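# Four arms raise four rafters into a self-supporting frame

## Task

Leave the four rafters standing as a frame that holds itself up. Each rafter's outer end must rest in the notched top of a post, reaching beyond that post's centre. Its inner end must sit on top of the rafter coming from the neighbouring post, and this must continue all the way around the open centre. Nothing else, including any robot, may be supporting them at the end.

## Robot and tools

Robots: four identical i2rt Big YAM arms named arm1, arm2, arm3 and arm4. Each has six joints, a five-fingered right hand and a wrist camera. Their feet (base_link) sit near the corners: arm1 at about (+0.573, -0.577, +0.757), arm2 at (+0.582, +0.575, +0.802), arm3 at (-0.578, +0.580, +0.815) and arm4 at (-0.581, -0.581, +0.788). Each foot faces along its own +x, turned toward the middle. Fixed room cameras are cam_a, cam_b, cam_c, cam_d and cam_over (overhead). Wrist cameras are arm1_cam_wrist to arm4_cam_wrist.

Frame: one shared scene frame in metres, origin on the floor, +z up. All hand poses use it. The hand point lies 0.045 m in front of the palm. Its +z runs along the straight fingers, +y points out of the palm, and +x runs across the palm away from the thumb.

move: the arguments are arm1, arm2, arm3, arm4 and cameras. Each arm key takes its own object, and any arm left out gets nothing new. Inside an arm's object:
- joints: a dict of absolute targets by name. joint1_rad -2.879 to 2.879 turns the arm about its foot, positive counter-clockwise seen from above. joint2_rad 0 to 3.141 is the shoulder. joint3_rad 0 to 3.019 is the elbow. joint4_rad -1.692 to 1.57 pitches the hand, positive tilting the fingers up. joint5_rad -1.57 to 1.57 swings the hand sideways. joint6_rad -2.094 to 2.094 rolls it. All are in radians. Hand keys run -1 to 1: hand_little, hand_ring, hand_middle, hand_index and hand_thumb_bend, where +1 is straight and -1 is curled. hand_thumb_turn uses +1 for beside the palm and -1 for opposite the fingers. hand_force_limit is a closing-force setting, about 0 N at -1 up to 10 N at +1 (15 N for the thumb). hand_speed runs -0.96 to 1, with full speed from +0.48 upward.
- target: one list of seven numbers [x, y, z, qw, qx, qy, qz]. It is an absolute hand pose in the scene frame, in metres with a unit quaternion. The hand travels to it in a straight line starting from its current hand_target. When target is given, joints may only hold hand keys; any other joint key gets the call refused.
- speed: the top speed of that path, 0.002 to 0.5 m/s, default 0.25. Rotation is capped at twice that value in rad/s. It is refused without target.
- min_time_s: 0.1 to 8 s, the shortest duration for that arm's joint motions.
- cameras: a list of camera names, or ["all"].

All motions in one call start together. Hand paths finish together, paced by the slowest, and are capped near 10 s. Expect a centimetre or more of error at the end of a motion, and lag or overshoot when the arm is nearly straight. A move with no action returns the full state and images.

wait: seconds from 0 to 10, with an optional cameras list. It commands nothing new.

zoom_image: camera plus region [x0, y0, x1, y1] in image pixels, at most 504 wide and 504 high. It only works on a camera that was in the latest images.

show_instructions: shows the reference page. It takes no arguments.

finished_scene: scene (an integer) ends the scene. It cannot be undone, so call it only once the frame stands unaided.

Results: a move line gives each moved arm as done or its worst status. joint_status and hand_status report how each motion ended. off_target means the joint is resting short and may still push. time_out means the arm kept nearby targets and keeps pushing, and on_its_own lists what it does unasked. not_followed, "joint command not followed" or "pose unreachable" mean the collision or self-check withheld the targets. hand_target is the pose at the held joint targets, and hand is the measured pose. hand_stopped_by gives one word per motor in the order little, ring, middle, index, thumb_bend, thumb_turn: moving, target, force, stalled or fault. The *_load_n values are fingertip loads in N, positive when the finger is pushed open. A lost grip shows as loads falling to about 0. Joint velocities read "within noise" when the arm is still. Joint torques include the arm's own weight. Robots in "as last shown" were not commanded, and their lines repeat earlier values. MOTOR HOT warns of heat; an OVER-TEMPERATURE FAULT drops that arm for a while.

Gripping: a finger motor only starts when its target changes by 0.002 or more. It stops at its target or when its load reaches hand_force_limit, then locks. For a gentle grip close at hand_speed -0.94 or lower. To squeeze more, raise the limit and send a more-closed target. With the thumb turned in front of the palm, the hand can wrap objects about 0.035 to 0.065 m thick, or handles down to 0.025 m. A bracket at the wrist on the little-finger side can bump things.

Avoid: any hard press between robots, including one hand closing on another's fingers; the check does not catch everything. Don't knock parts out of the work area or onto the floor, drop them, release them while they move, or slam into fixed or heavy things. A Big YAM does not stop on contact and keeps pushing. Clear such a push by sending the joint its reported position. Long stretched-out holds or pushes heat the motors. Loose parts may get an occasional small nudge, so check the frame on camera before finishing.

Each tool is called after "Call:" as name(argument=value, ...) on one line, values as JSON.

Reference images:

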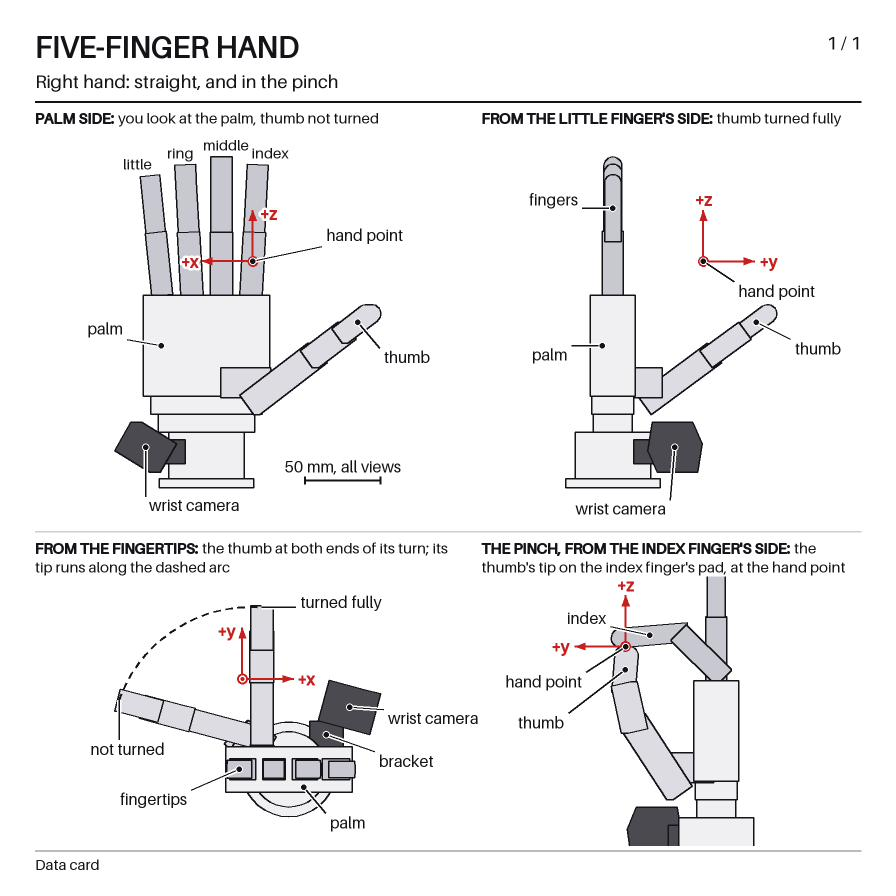

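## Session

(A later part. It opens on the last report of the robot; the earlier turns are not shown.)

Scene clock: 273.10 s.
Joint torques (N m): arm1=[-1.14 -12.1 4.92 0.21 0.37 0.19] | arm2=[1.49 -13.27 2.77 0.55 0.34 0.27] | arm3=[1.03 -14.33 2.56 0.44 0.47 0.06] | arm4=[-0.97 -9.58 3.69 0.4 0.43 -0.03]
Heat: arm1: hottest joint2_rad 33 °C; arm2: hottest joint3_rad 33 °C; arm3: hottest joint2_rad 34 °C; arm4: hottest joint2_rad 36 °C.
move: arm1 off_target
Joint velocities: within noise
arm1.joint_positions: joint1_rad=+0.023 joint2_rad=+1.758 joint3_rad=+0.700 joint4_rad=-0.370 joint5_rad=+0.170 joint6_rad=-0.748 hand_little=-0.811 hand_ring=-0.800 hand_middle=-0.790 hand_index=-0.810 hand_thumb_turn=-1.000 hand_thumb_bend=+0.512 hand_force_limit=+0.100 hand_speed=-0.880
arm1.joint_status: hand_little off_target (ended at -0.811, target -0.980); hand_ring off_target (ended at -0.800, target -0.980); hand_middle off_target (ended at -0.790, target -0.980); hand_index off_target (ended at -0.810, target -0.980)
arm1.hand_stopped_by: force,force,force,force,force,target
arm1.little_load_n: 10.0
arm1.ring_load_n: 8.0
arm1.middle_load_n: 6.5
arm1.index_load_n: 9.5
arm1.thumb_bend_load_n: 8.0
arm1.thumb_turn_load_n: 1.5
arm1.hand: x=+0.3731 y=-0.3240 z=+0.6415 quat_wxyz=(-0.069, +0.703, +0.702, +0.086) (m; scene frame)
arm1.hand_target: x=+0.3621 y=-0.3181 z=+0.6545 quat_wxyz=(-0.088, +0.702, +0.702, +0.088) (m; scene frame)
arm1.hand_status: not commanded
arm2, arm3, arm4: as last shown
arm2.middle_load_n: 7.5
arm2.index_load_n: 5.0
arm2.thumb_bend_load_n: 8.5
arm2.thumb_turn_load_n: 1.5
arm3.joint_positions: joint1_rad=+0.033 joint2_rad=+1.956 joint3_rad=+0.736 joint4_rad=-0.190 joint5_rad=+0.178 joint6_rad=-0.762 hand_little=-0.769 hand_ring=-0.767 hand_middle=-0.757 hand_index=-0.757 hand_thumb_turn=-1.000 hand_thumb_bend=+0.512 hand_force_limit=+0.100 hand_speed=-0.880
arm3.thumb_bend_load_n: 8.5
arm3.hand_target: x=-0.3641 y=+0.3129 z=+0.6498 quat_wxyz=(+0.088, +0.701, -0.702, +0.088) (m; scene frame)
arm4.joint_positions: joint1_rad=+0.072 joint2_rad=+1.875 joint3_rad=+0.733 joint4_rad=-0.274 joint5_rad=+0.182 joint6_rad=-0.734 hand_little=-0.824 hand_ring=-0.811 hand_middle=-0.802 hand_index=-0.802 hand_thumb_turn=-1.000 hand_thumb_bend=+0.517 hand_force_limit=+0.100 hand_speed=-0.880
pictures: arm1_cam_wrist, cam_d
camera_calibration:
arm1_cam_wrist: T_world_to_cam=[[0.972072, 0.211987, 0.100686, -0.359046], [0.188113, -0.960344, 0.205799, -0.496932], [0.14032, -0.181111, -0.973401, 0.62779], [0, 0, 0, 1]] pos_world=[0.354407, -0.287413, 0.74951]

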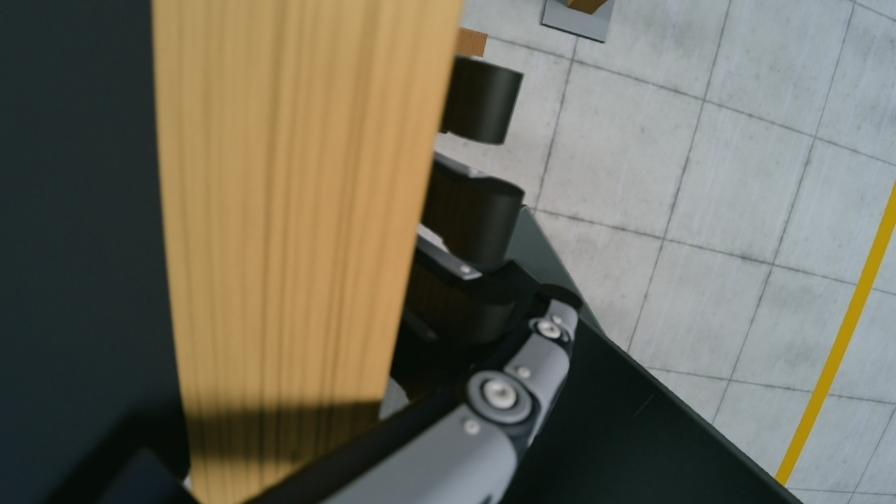

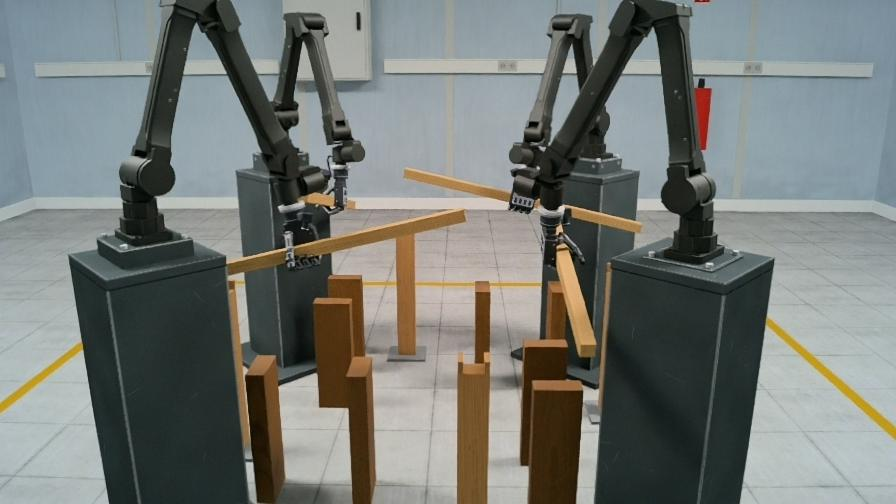

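Call:
move(arm1={"target":[0.137,-0.250,0.650,-0.0882,0.7016,0.7016,0.0882],"speed":0.12}, arm2={"target":[0.250,0.137,0.648,-0.1247,0,0.9922,0],"speed":0.12}, arm3={"target":[-0.137,0.250,0.648,-0.0882,-0.7016,0.7016,-0.0882],"speed":0.12}, arm4={"target":[-0.250,-0.137,0.648,0,0.9922,0,0.1247],"speed":0.12}, cameras=["cam_over","cam_a","cam_b","cam_c","cam_d"])

Call:
zoom_image(camera="cam_a", region=[460, 320, 530, 390])

Call:
zoom_image(camera="cam_b", region=[470, 310, 540, 380])

Call:
zoom_image(camera="cam_c", region=[470, 310, 540, 380])

Call:
zoom_image(camera="cam_d", region=[440, 320, 510, 390])

Call:
zoom_image(camera="cam_over", region=[240, 60, 660, 460])

Scene clock: 297.90 s.
Joint torques (N m): arm1=[-1.2 -17.61 9.59 -0.08 0.42 0.21] | arm2=[1.2 -18.26 9.1 0.38 0.37 0.31] | arm3=[1.85 -19.02 8.09 0.03 0.51 0.09] | arm4=[-1.14 -13.92 9.69 0.21 0.43 -0.02]
Heat: arm1: hottest joint2_rad 34 °C; arm2: hottest joint3_rad 34 °C; arm3: hottest joint2_rad 34 °C; arm4: hottest joint2_rad 36 °C.
move: arm1 off_target; arm2 off_target; arm3 off_target; arm4 off_target
Joint velocities: within noise
arm1.joint_positions: joint1_rad=+0.196 joint2_rad=+2.138 joint3_rad=+1.370 joint4_rad=-0.712 joint5_rad=+0.198 joint6_rad=-0.577 hand_little=-0.811 hand_ring=-0.800 hand_middle=-0.790 hand_index=-0.810 hand_thumb_turn=-1.000 hand_thumb_bend=+0.512 hand_force_limit=+0.100 hand_speed=-0.880
arm1.joint_status: not commanded
arm1.hand_stopped_by: force,force,force,force,force,target
arm1.little_load_n: 9.5
arm1.ring_load_n: 7.5
arm1.middle_load_n: 6.5
arm1.index_load_n: 9.0
arm1.thumb_bend_load_n: 8.0
arm1.thumb_turn_load_n: 1.5
arm1.hand: x=+0.1652 y=-0.2636 z=+0.6301 quat_wxyz=(-0.059, +0.701, +0.704, +0.091) (m; scene frame)
arm1.hand_target: x=+0.1379 y=-0.2507 z=+0.6509 quat_wxyz=(-0.089, +0.702, +0.701, +0.088) (m; scene frame)
arm1.hand_status: off_target (0.037 m and 3.4 deg from the pose sent, 0.248 m and 2.2 deg at the start)
arm2.joint_positions: joint1_rad=+0.210 joint2_rad=+2.219 joint3_rad=+1.391 joint4_rad=-0.636 joint5_rad=+0.192 joint6_rad=-0.588 hand_little=-0.792 hand_ring=-0.779 hand_middle=-0.779 hand_index=-0.770 hand_thumb_turn=-1.000 hand_thumb_bend=+0.517 hand_force_limit=+0.100 hand_speed=-0.880
arm2.joint_status: not commanded
arm2.hand_stopped_by: force,force,force,force,force,target
arm2.little_load_n: 6.5
arm2.ring_load_n: 8.0
arm2.middle_load_n: 7.5
arm2.index_load_n: 5.0
arm2.thumb_bend_load_n: 8.5
arm2.thumb_turn_load_n: 2.5
arm2.hand: x=+0.2612 y=+0.1604 z=+0.6392 quat_wxyz=(+0.112, +0.006, -0.994, -0.015) (m; scene frame)
arm2.hand_target: x=+0.2505 y=+0.1375 z=+0.6488 quat_wxyz=(+0.125, +0.000, -0.992, +0.001) (m; scene frame)
arm2.hand_status: off_target (0.027 m and 2.4 deg from the pose sent, 0.232 m and 0.6 deg at the start)
arm3.joint_positions: joint1_rad=+0.217 joint2_rad=+2.264 joint3_rad=+1.402 joint4_rad=-0.618 joint5_rad=+0.205 joint6_rad=-0.581 hand_little=-0.769 hand_ring=-0.767 hand_middle=-0.757 hand_index=-0.757 hand_thumb_turn=-1.000 hand_thumb_bend=+0.512 hand_force_limit=+0.100 hand_speed=-0.880
arm3.joint_status: not commanded
arm3.hand_stopped_by: force,force,force,force,force,target
arm3.little_load_n: 5.0
arm3.ring_load_n: 9.5
arm3.middle_load_n: 6.5
arm3.index_load_n: 8.0
arm3.thumb_bend_load_n: 8.0
arm3.thumb_turn_load_n: 1.5
arm3.hand: x=-0.1623 y=+0.2606 z=+0.6361 quat_wxyz=(+0.090, +0.705, -0.700, +0.066) (m; scene frame)
arm3.hand_target: x=-0.1375 y=+0.2505 z=+0.6489 quat_wxyz=(+0.088, +0.702, -0.702, +0.089) (m; scene frame)
arm3.hand_status: off_target (0.030 m and 2.6 deg from the pose sent, 0.239 m and 0.7 deg at the start)
arm4.joint_positions: joint1_rad=+0.233 joint2_rad=+2.215 joint3_rad=+1.408 joint4_rad=-0.672 joint5_rad=+0.205 joint6_rad=-0.575 hand_little=-0.824 hand_ring=-0.811 hand_middle=-0.802 hand_index=-0.802 hand_thumb_turn=-1.000 hand_thumb_bend=+0.517 hand_force_limit=+0.100 hand_speed=-0.880
arm4.joint_status: not commanded
arm4.hand_stopped_by: force,force,force,force,force,target
arm4.little_load_n: 5.5
arm4.ring_load_n: 6.0
arm4.middle_load_n: 5.0
arm4.index_load_n: 4.5
arm4.thumb_bend_load_n: 8.0
arm4.thumb_turn_load_n: 1.5
arm4.hand: x=-0.2622 y=-0.1624 z=+0.6363 quat_wxyz=(+0.017, +0.994, +0.002, +0.110) (m; scene frame)
arm4.hand_target: x=-0.2507 y=-0.1377 z=+0.6488 quat_wxyz=(-0.001, +0.992, +0.000, +0.125) (m; scene frame)
arm4.hand_status: off_target (0.030 m and 2.6 deg from the pose sent, 0.239 m and 0.9 deg at the start)
pictures: cam_a, cam_b, cam_c, cam_d, cam_over

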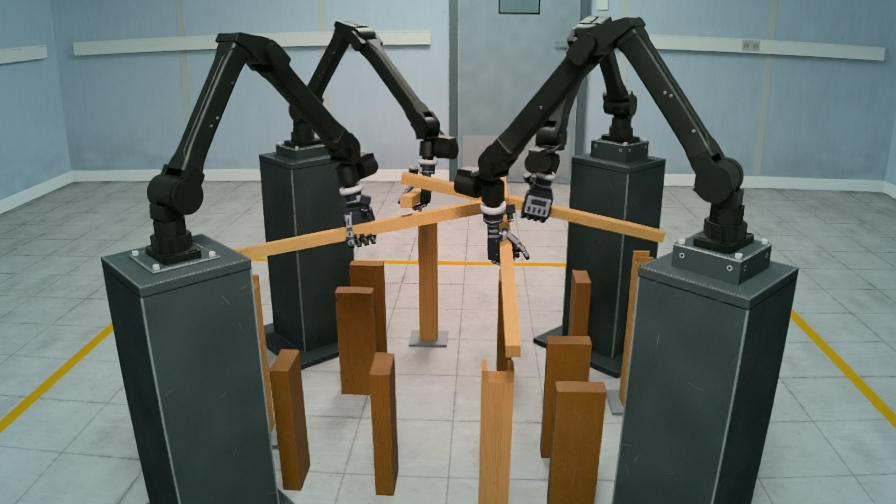

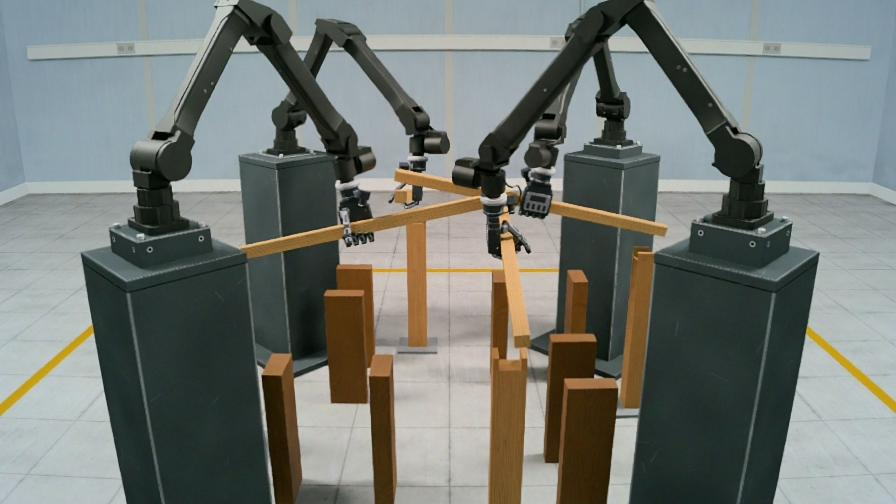

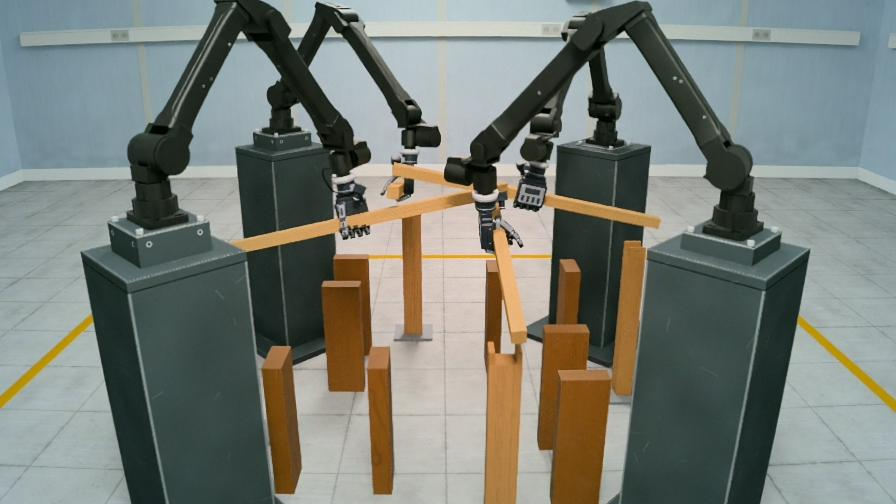

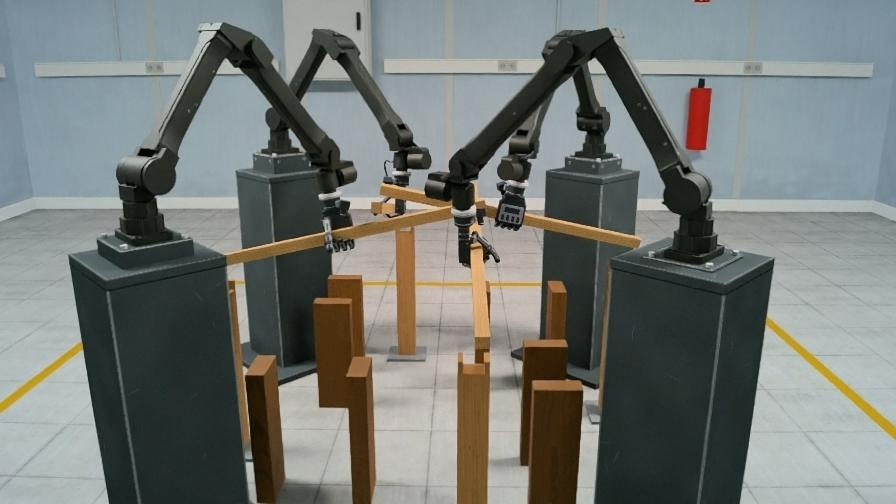

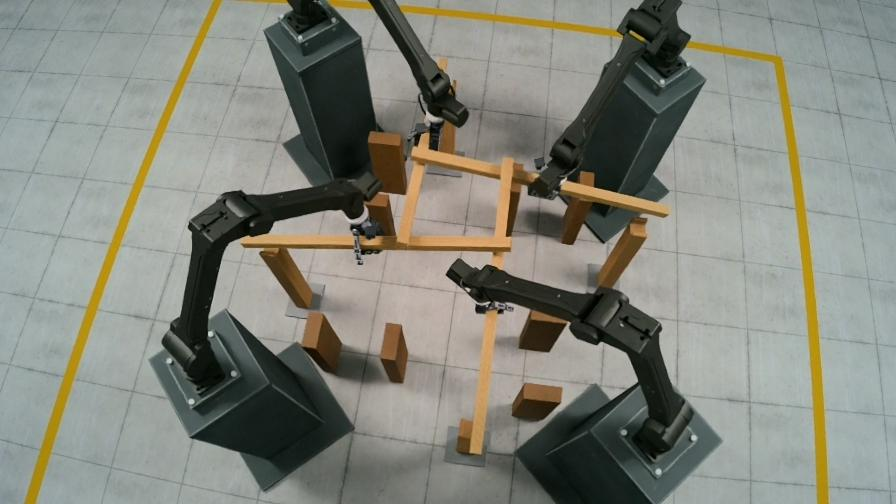

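Scaled by 7.200 from the camera's 896x504 image, which has a finer 1280x720 frame.

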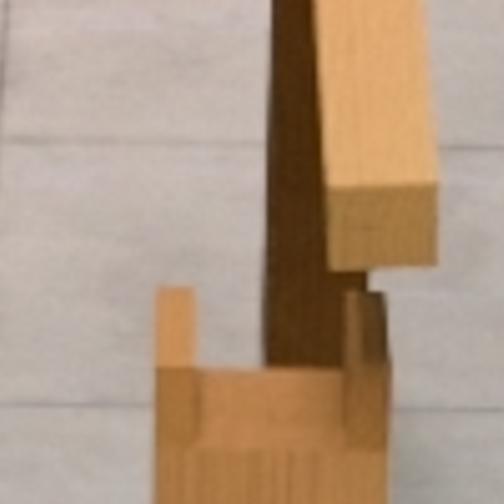

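Scaled by 7.200 from the camera's 896x504 image, which has a finer 1280x720 frame.

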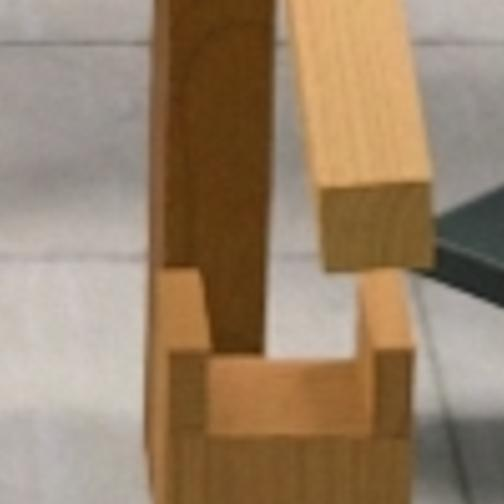

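Scaled by 7.200 from the camera's 896x504 image, which has a finer 1280x720 frame.

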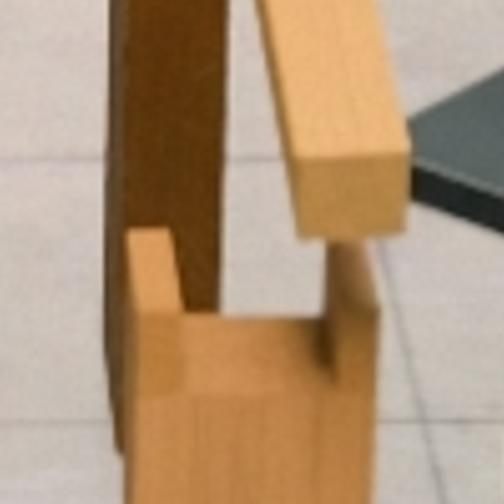

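Scaled by 7.200 from the camera's 896x504 image, which has a finer 1280x720 frame.

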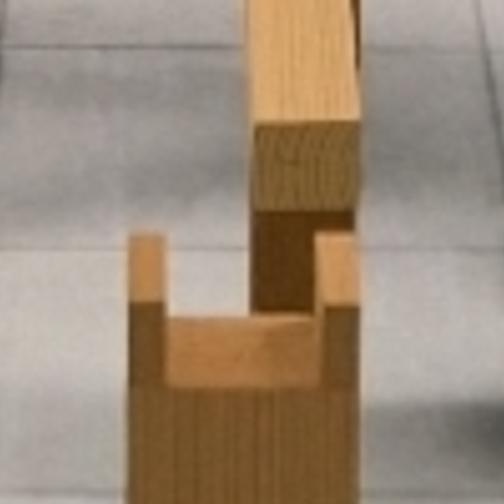

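Scaled by 1.200 from the camera's 896x504 image, which has a finer 1280x720 frame.

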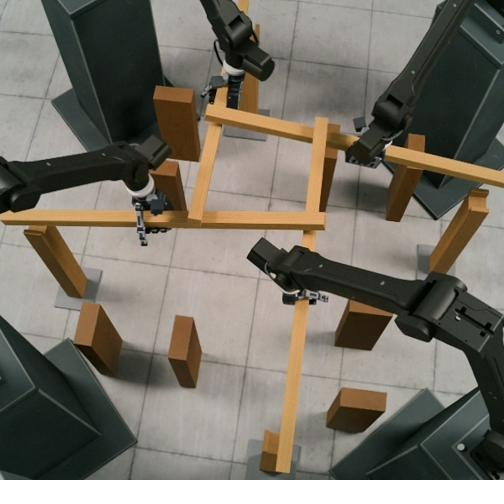

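Call:
zoom_image(camera="cam_a", region=[560, 190, 700, 290])

Call:
zoom_image(camera="cam_b", region=[560, 190, 700, 290])

Call:
zoom_image(camera="cam_c", region=[560, 180, 700, 280])

Call:
zoom_image(camera="cam_d", region=[530, 200, 670, 300])

Scaled by 3.600 from the camera's 896x504 image, which has a finer 1280x720 frame.

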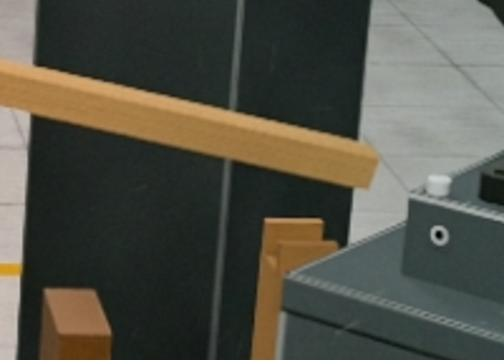

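Scaled by 3.600 from the camera's 896x504 image, which has a finer 1280x720 frame.

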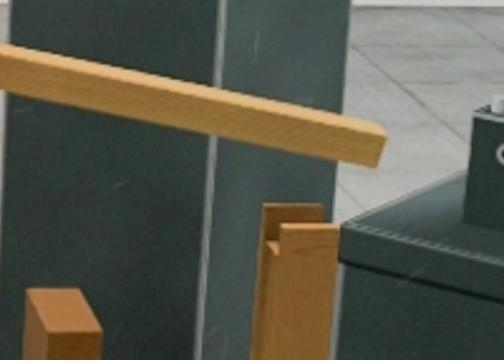

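Scaled by 3.600 from the camera's 896x504 image, which has a finer 1280x720 frame.

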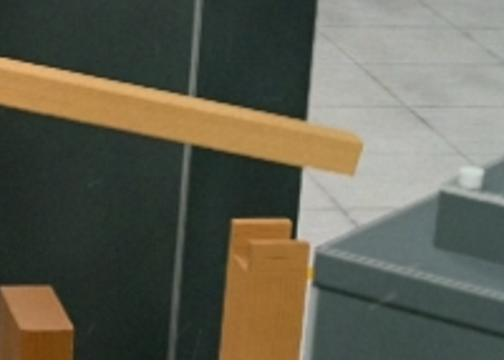

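Scaled by 3.600 from the camera's 896x504 image, which has a finer 1280x720 frame.

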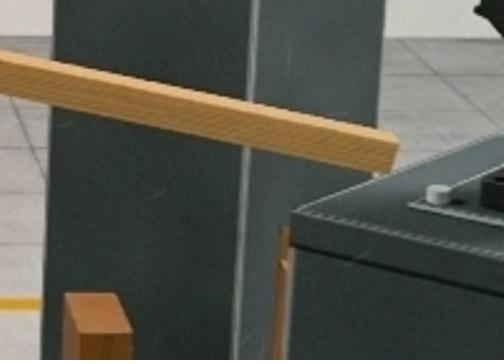

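Call:
move(arm1={"target":[0.1209,-0.2507,0.6409,-0.0882,0.7016,0.7016,0.0882],"speed":0.06}, arm2={"target":[0.2505,0.1215,0.6388,-0.1247,0,0.9922,0],"speed":0.06}, arm3={"target":[-0.1215,0.2505,0.6389,-0.0882,-0.7016,0.7016,-0.0882],"speed":0.06}, arm4={"target":[-0.2507,-0.1217,0.6388,0,0.9922,0,0.1247],"speed":0.06}, cameras=["cam_a","cam_b","cam_c","cam_d","cam_over"])

Call:
zoom_image(camera="cam_a", region=[460, 320, 530, 390])

Call:
zoom_image(camera="cam_b", region=[470, 310, 540, 380])

Call:
zoom_image(camera="cam_c", region=[470, 310, 540, 380])

Call:
zoom_image(camera="cam_d", region=[440, 320, 510, 390])

Scene clock: 380.67 s.
Joint torques (N m): arm1=[-1.55 -18.02 9.76 -0.01 0.44 0.2] | arm2=[1.2 -18.73 9.22 0.35 0.37 0.25] | arm3=[0.97 -19.84 8.38 -0.08 0.5 0.1] | arm4=[-1.08 -14.39 9.84 0.18 0.45 -0.02]
Heat: arm1: hottest joint2_rad 35 °C; arm2: hottest joint3_rad 41 °C; arm3: hottest joint3_rad 39 °C; arm4: hottest joint2_rad 40 °C.
move: arm1 off_target; arm2 off_target; arm3 off_target; arm4 off_target
Joint velocities: within noise
arm1.joint_positions: joint1_rad=+0.212 joint2_rad=+2.182 joint3_rad=+1.418 joint4_rad=-0.723 joint5_rad=+0.200 joint6_rad=-0.562 hand_little=-0.811 hand_ring=-0.800 hand_middle=-0.790 hand_index=-0.810 hand_thumb_turn=-1.000 hand_thumb_bend=+0.512 hand_force_limit=+0.100 hand_speed=-0.880
arm1.joint_status: not commanded
arm1.hand_stopped_by: force,force,force,force,force,target
arm1.little_load_n: 10.0
arm1.ring_load_n: 8.0
arm1.middle_load_n: 6.5
arm1.index_load_n: 9.5
arm1.thumb_bend_load_n: 8.0
arm1.thumb_turn_load_n: 2.0
arm1.hand: x=+0.1503 y=-0.2643 z=+0.6198 quat_wxyz=(-0.058, +0.701, +0.705, +0.092) (m; scene frame)
arm1.hand_target: x=+0.1219 y=-0.2515 z=+0.6419 quat_wxyz=(-0.089, +0.702, +0.702, +0.088) (m; scene frame)
arm1.hand_status: off_target (0.039 m and 3.5 deg from the pose sent, 0.048 m and 3.4 deg at the start)
arm2.joint_positions: joint1_rad=+0.225 joint2_rad=+2.260 joint3_rad=+1.440 joint4_rad=-0.649 joint5_rad=+0.194 joint6_rad=-0.573 hand_little=-0.792 hand_ring=-0.779 hand_middle=-0.779 hand_index=-0.770 hand_thumb_turn=-1.000 hand_thumb_bend=+0.517 hand_force_limit=+0.100 hand_speed=-0.880
arm2.joint_status: not commanded
arm2.hand_stopped_by: force,force,force,force,force,target
arm2.little_load_n: 6.5
arm2.ring_load_n: 8.0
arm2.middle_load_n: 7.0
arm2.index_load_n: 5.0
arm2.thumb_bend_load_n: 8.5
arm2.thumb_turn_load_n: 2.0
arm2.hand: x=+0.2616 y=+0.1460 z=+0.6295 quat_wxyz=(+0.112, +0.005, -0.994, -0.016) (m; scene frame)
arm2.hand_target: x=+0.2510 y=+0.1221 z=+0.6396 quat_wxyz=(+0.125, +0.000, -0.992, +0.001) (m; scene frame)
arm2.hand_status: off_target (0.028 m and 2.4 deg from the pose sent, 0.040 m and 2.4 deg at the start)
arm3.joint_positions: joint1_rad=+0.231 joint2_rad=+2.305 joint3_rad=+1.454 joint4_rad=-0.633 joint5_rad=+0.207 joint6_rad=-0.566 hand_little=-0.769 hand_ring=-0.767 hand_middle=-0.757 hand_index=-0.757 hand_thumb_turn=-1.000 hand_thumb_bend=+0.512 hand_force_limit=+0.100 hand_speed=-0.880
arm3.joint_status: not commanded
arm3.hand_stopped_by: force,force,force,force,force,target
arm3.little_load_n: 5.0
arm3.ring_load_n: 10.0
arm3.middle_load_n: 6.5
arm3.index_load_n: 8.0
arm3.thumb_bend_load_n: 8.0
arm3.thumb_turn_load_n: 1.5
arm3.hand: x=-0.1474 y=+0.2608 z=+0.6263 quat_wxyz=(+0.091, +0.705, -0.700, +0.065) (m; scene frame)
arm3.hand_target: x=-0.1221 y=+0.2512 z=+0.6397 quat_wxyz=(+0.088, +0.702, -0.701, +0.088) (m; scene frame)
arm3.hand_status: off_target (0.031 m and 2.7 deg from the pose sent, 0.042 m and 2.6 deg at the start)
arm4.joint_positions: joint1_rad=+0.246 joint2_rad=+2.256 joint3_rad=+1.456 joint4_rad=-0.684 joint5_rad=+0.207 joint6_rad=-0.561 hand_little=-0.824 hand_ring=-0.811 hand_middle=-0.802 hand_index=-0.802 hand_thumb_turn=-1.000 hand_thumb_bend=+0.517 hand_force_limit=+0.100 hand_speed=-0.880
arm4.joint_status: not commanded
arm4.hand_stopped_by: force,force,force,force,force,target
arm4.little_load_n: 5.5
arm4.ring_load_n: 6.0
arm4.middle_load_n: 5.0
arm4.index_load_n: 5.0
arm4.thumb_bend_load_n: 8.0
arm4.thumb_turn_load_n: 1.5
arm4.hand: x=-0.2627 y=-0.1482 z=+0.6266 quat_wxyz=(+0.018, +0.994, +0.002, +0.109) (m; scene frame)
arm4.hand_target: x=-0.2514 y=-0.1225 z=+0.6397 quat_wxyz=(-0.001, +0.992, +0.000, +0.125) (m; scene frame)
arm4.hand_status: off_target (0.032 m and 2.7 deg from the pose sent, 0.042 m and 2.6 deg at the start)
pictures: cam_a, cam_b, cam_c, cam_d, cam_over

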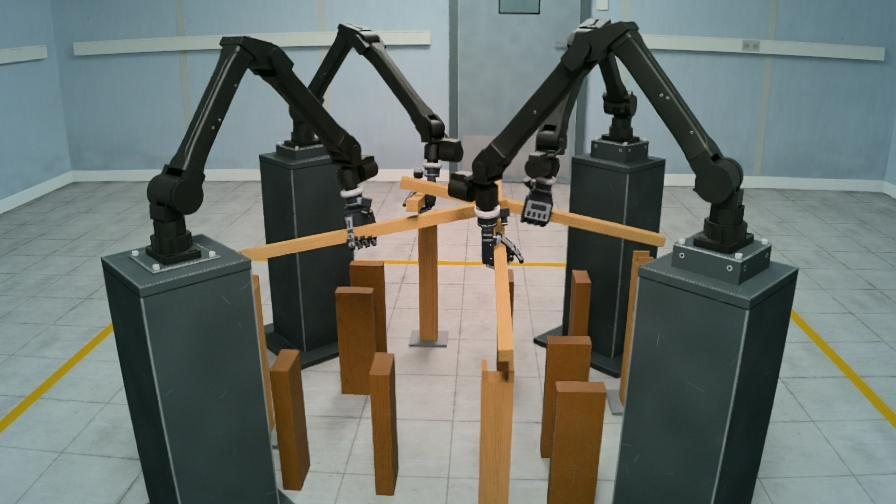

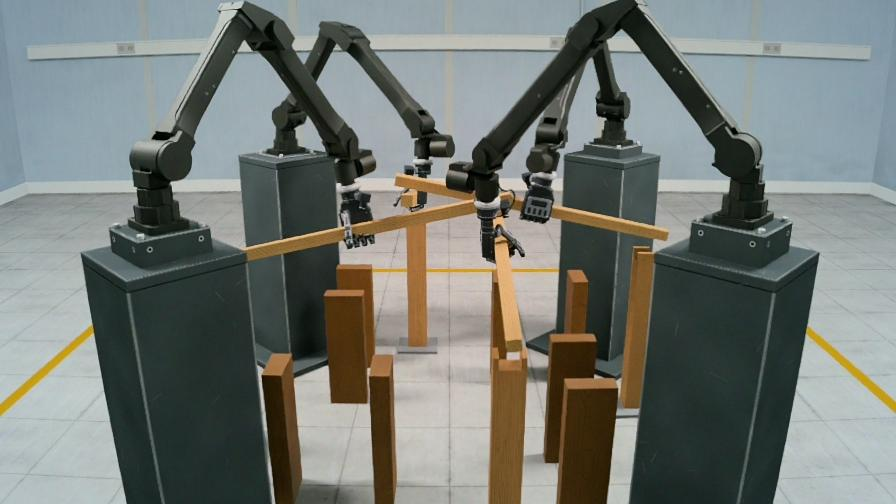

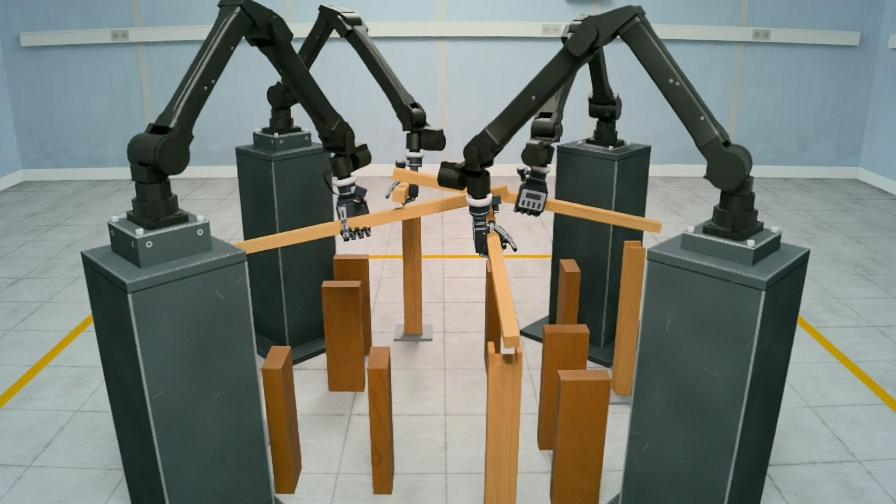

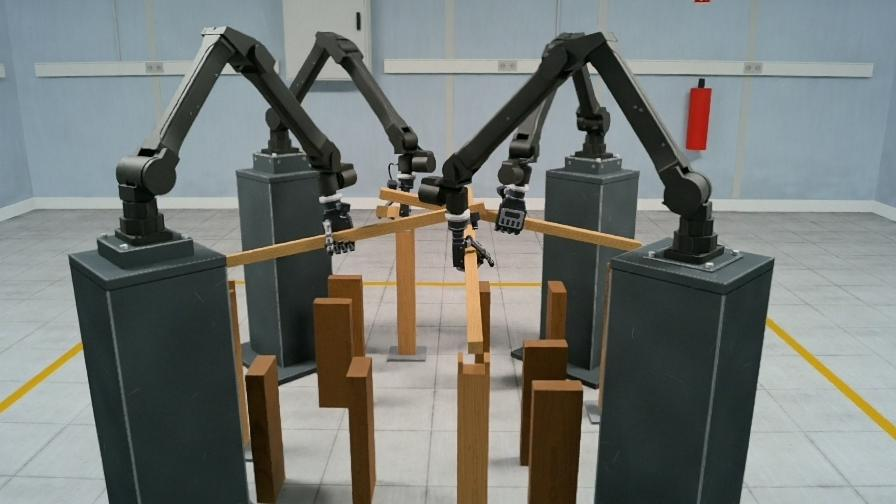

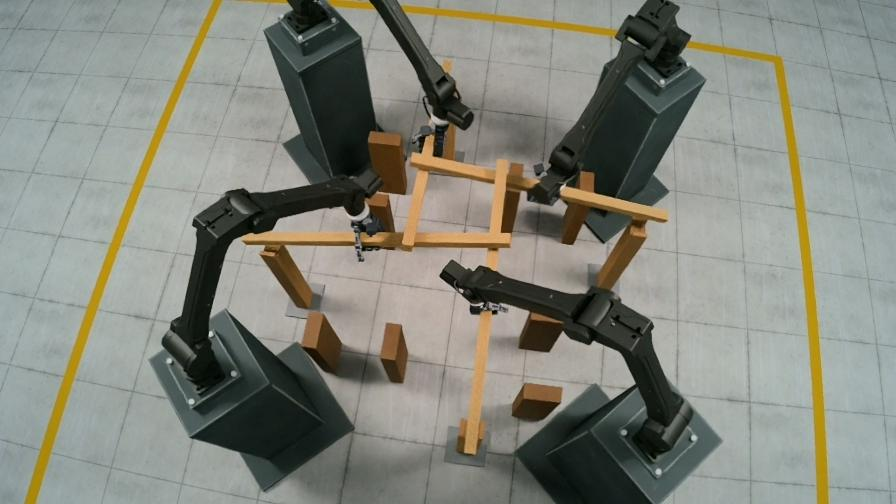

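Scaled by 7.200 from the camera's 896x504 image, which has a finer 1280x720 frame.

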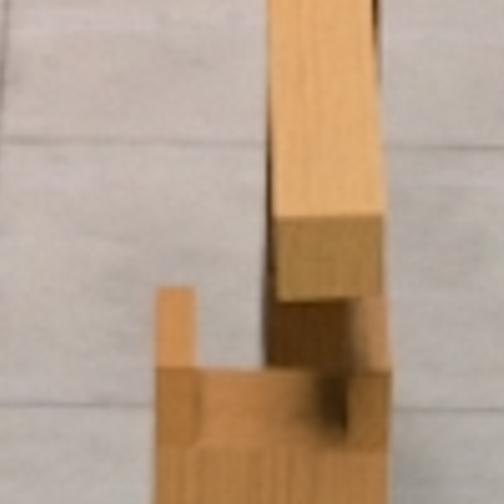

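Scaled by 7.200 from the camera's 896x504 image, which has a finer 1280x720 frame.

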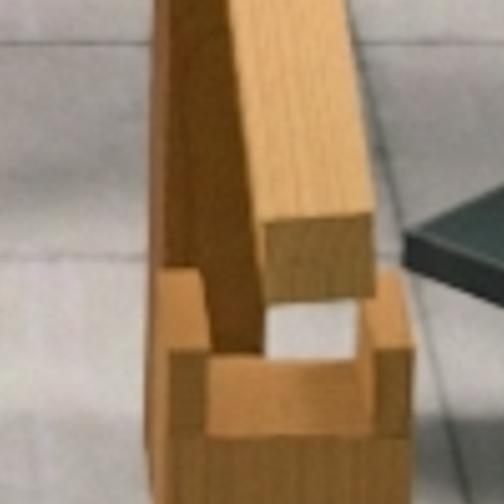

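Scaled by 7.200 from the camera's 896x504 image, which has a finer 1280x720 frame.

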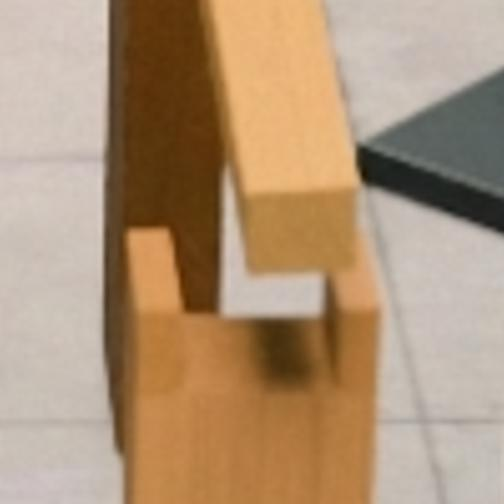

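Scaled by 7.200 from the camera's 896x504 image, which has a finer 1280x720 frame.

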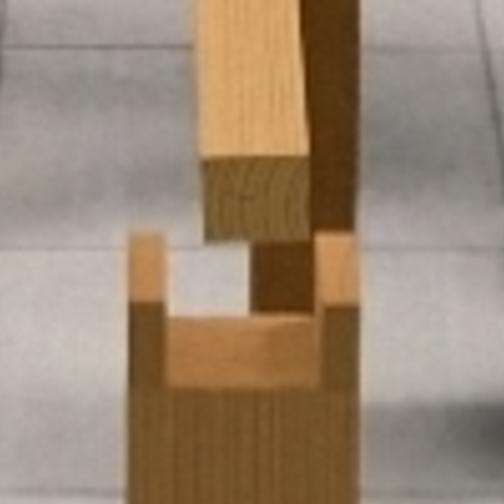

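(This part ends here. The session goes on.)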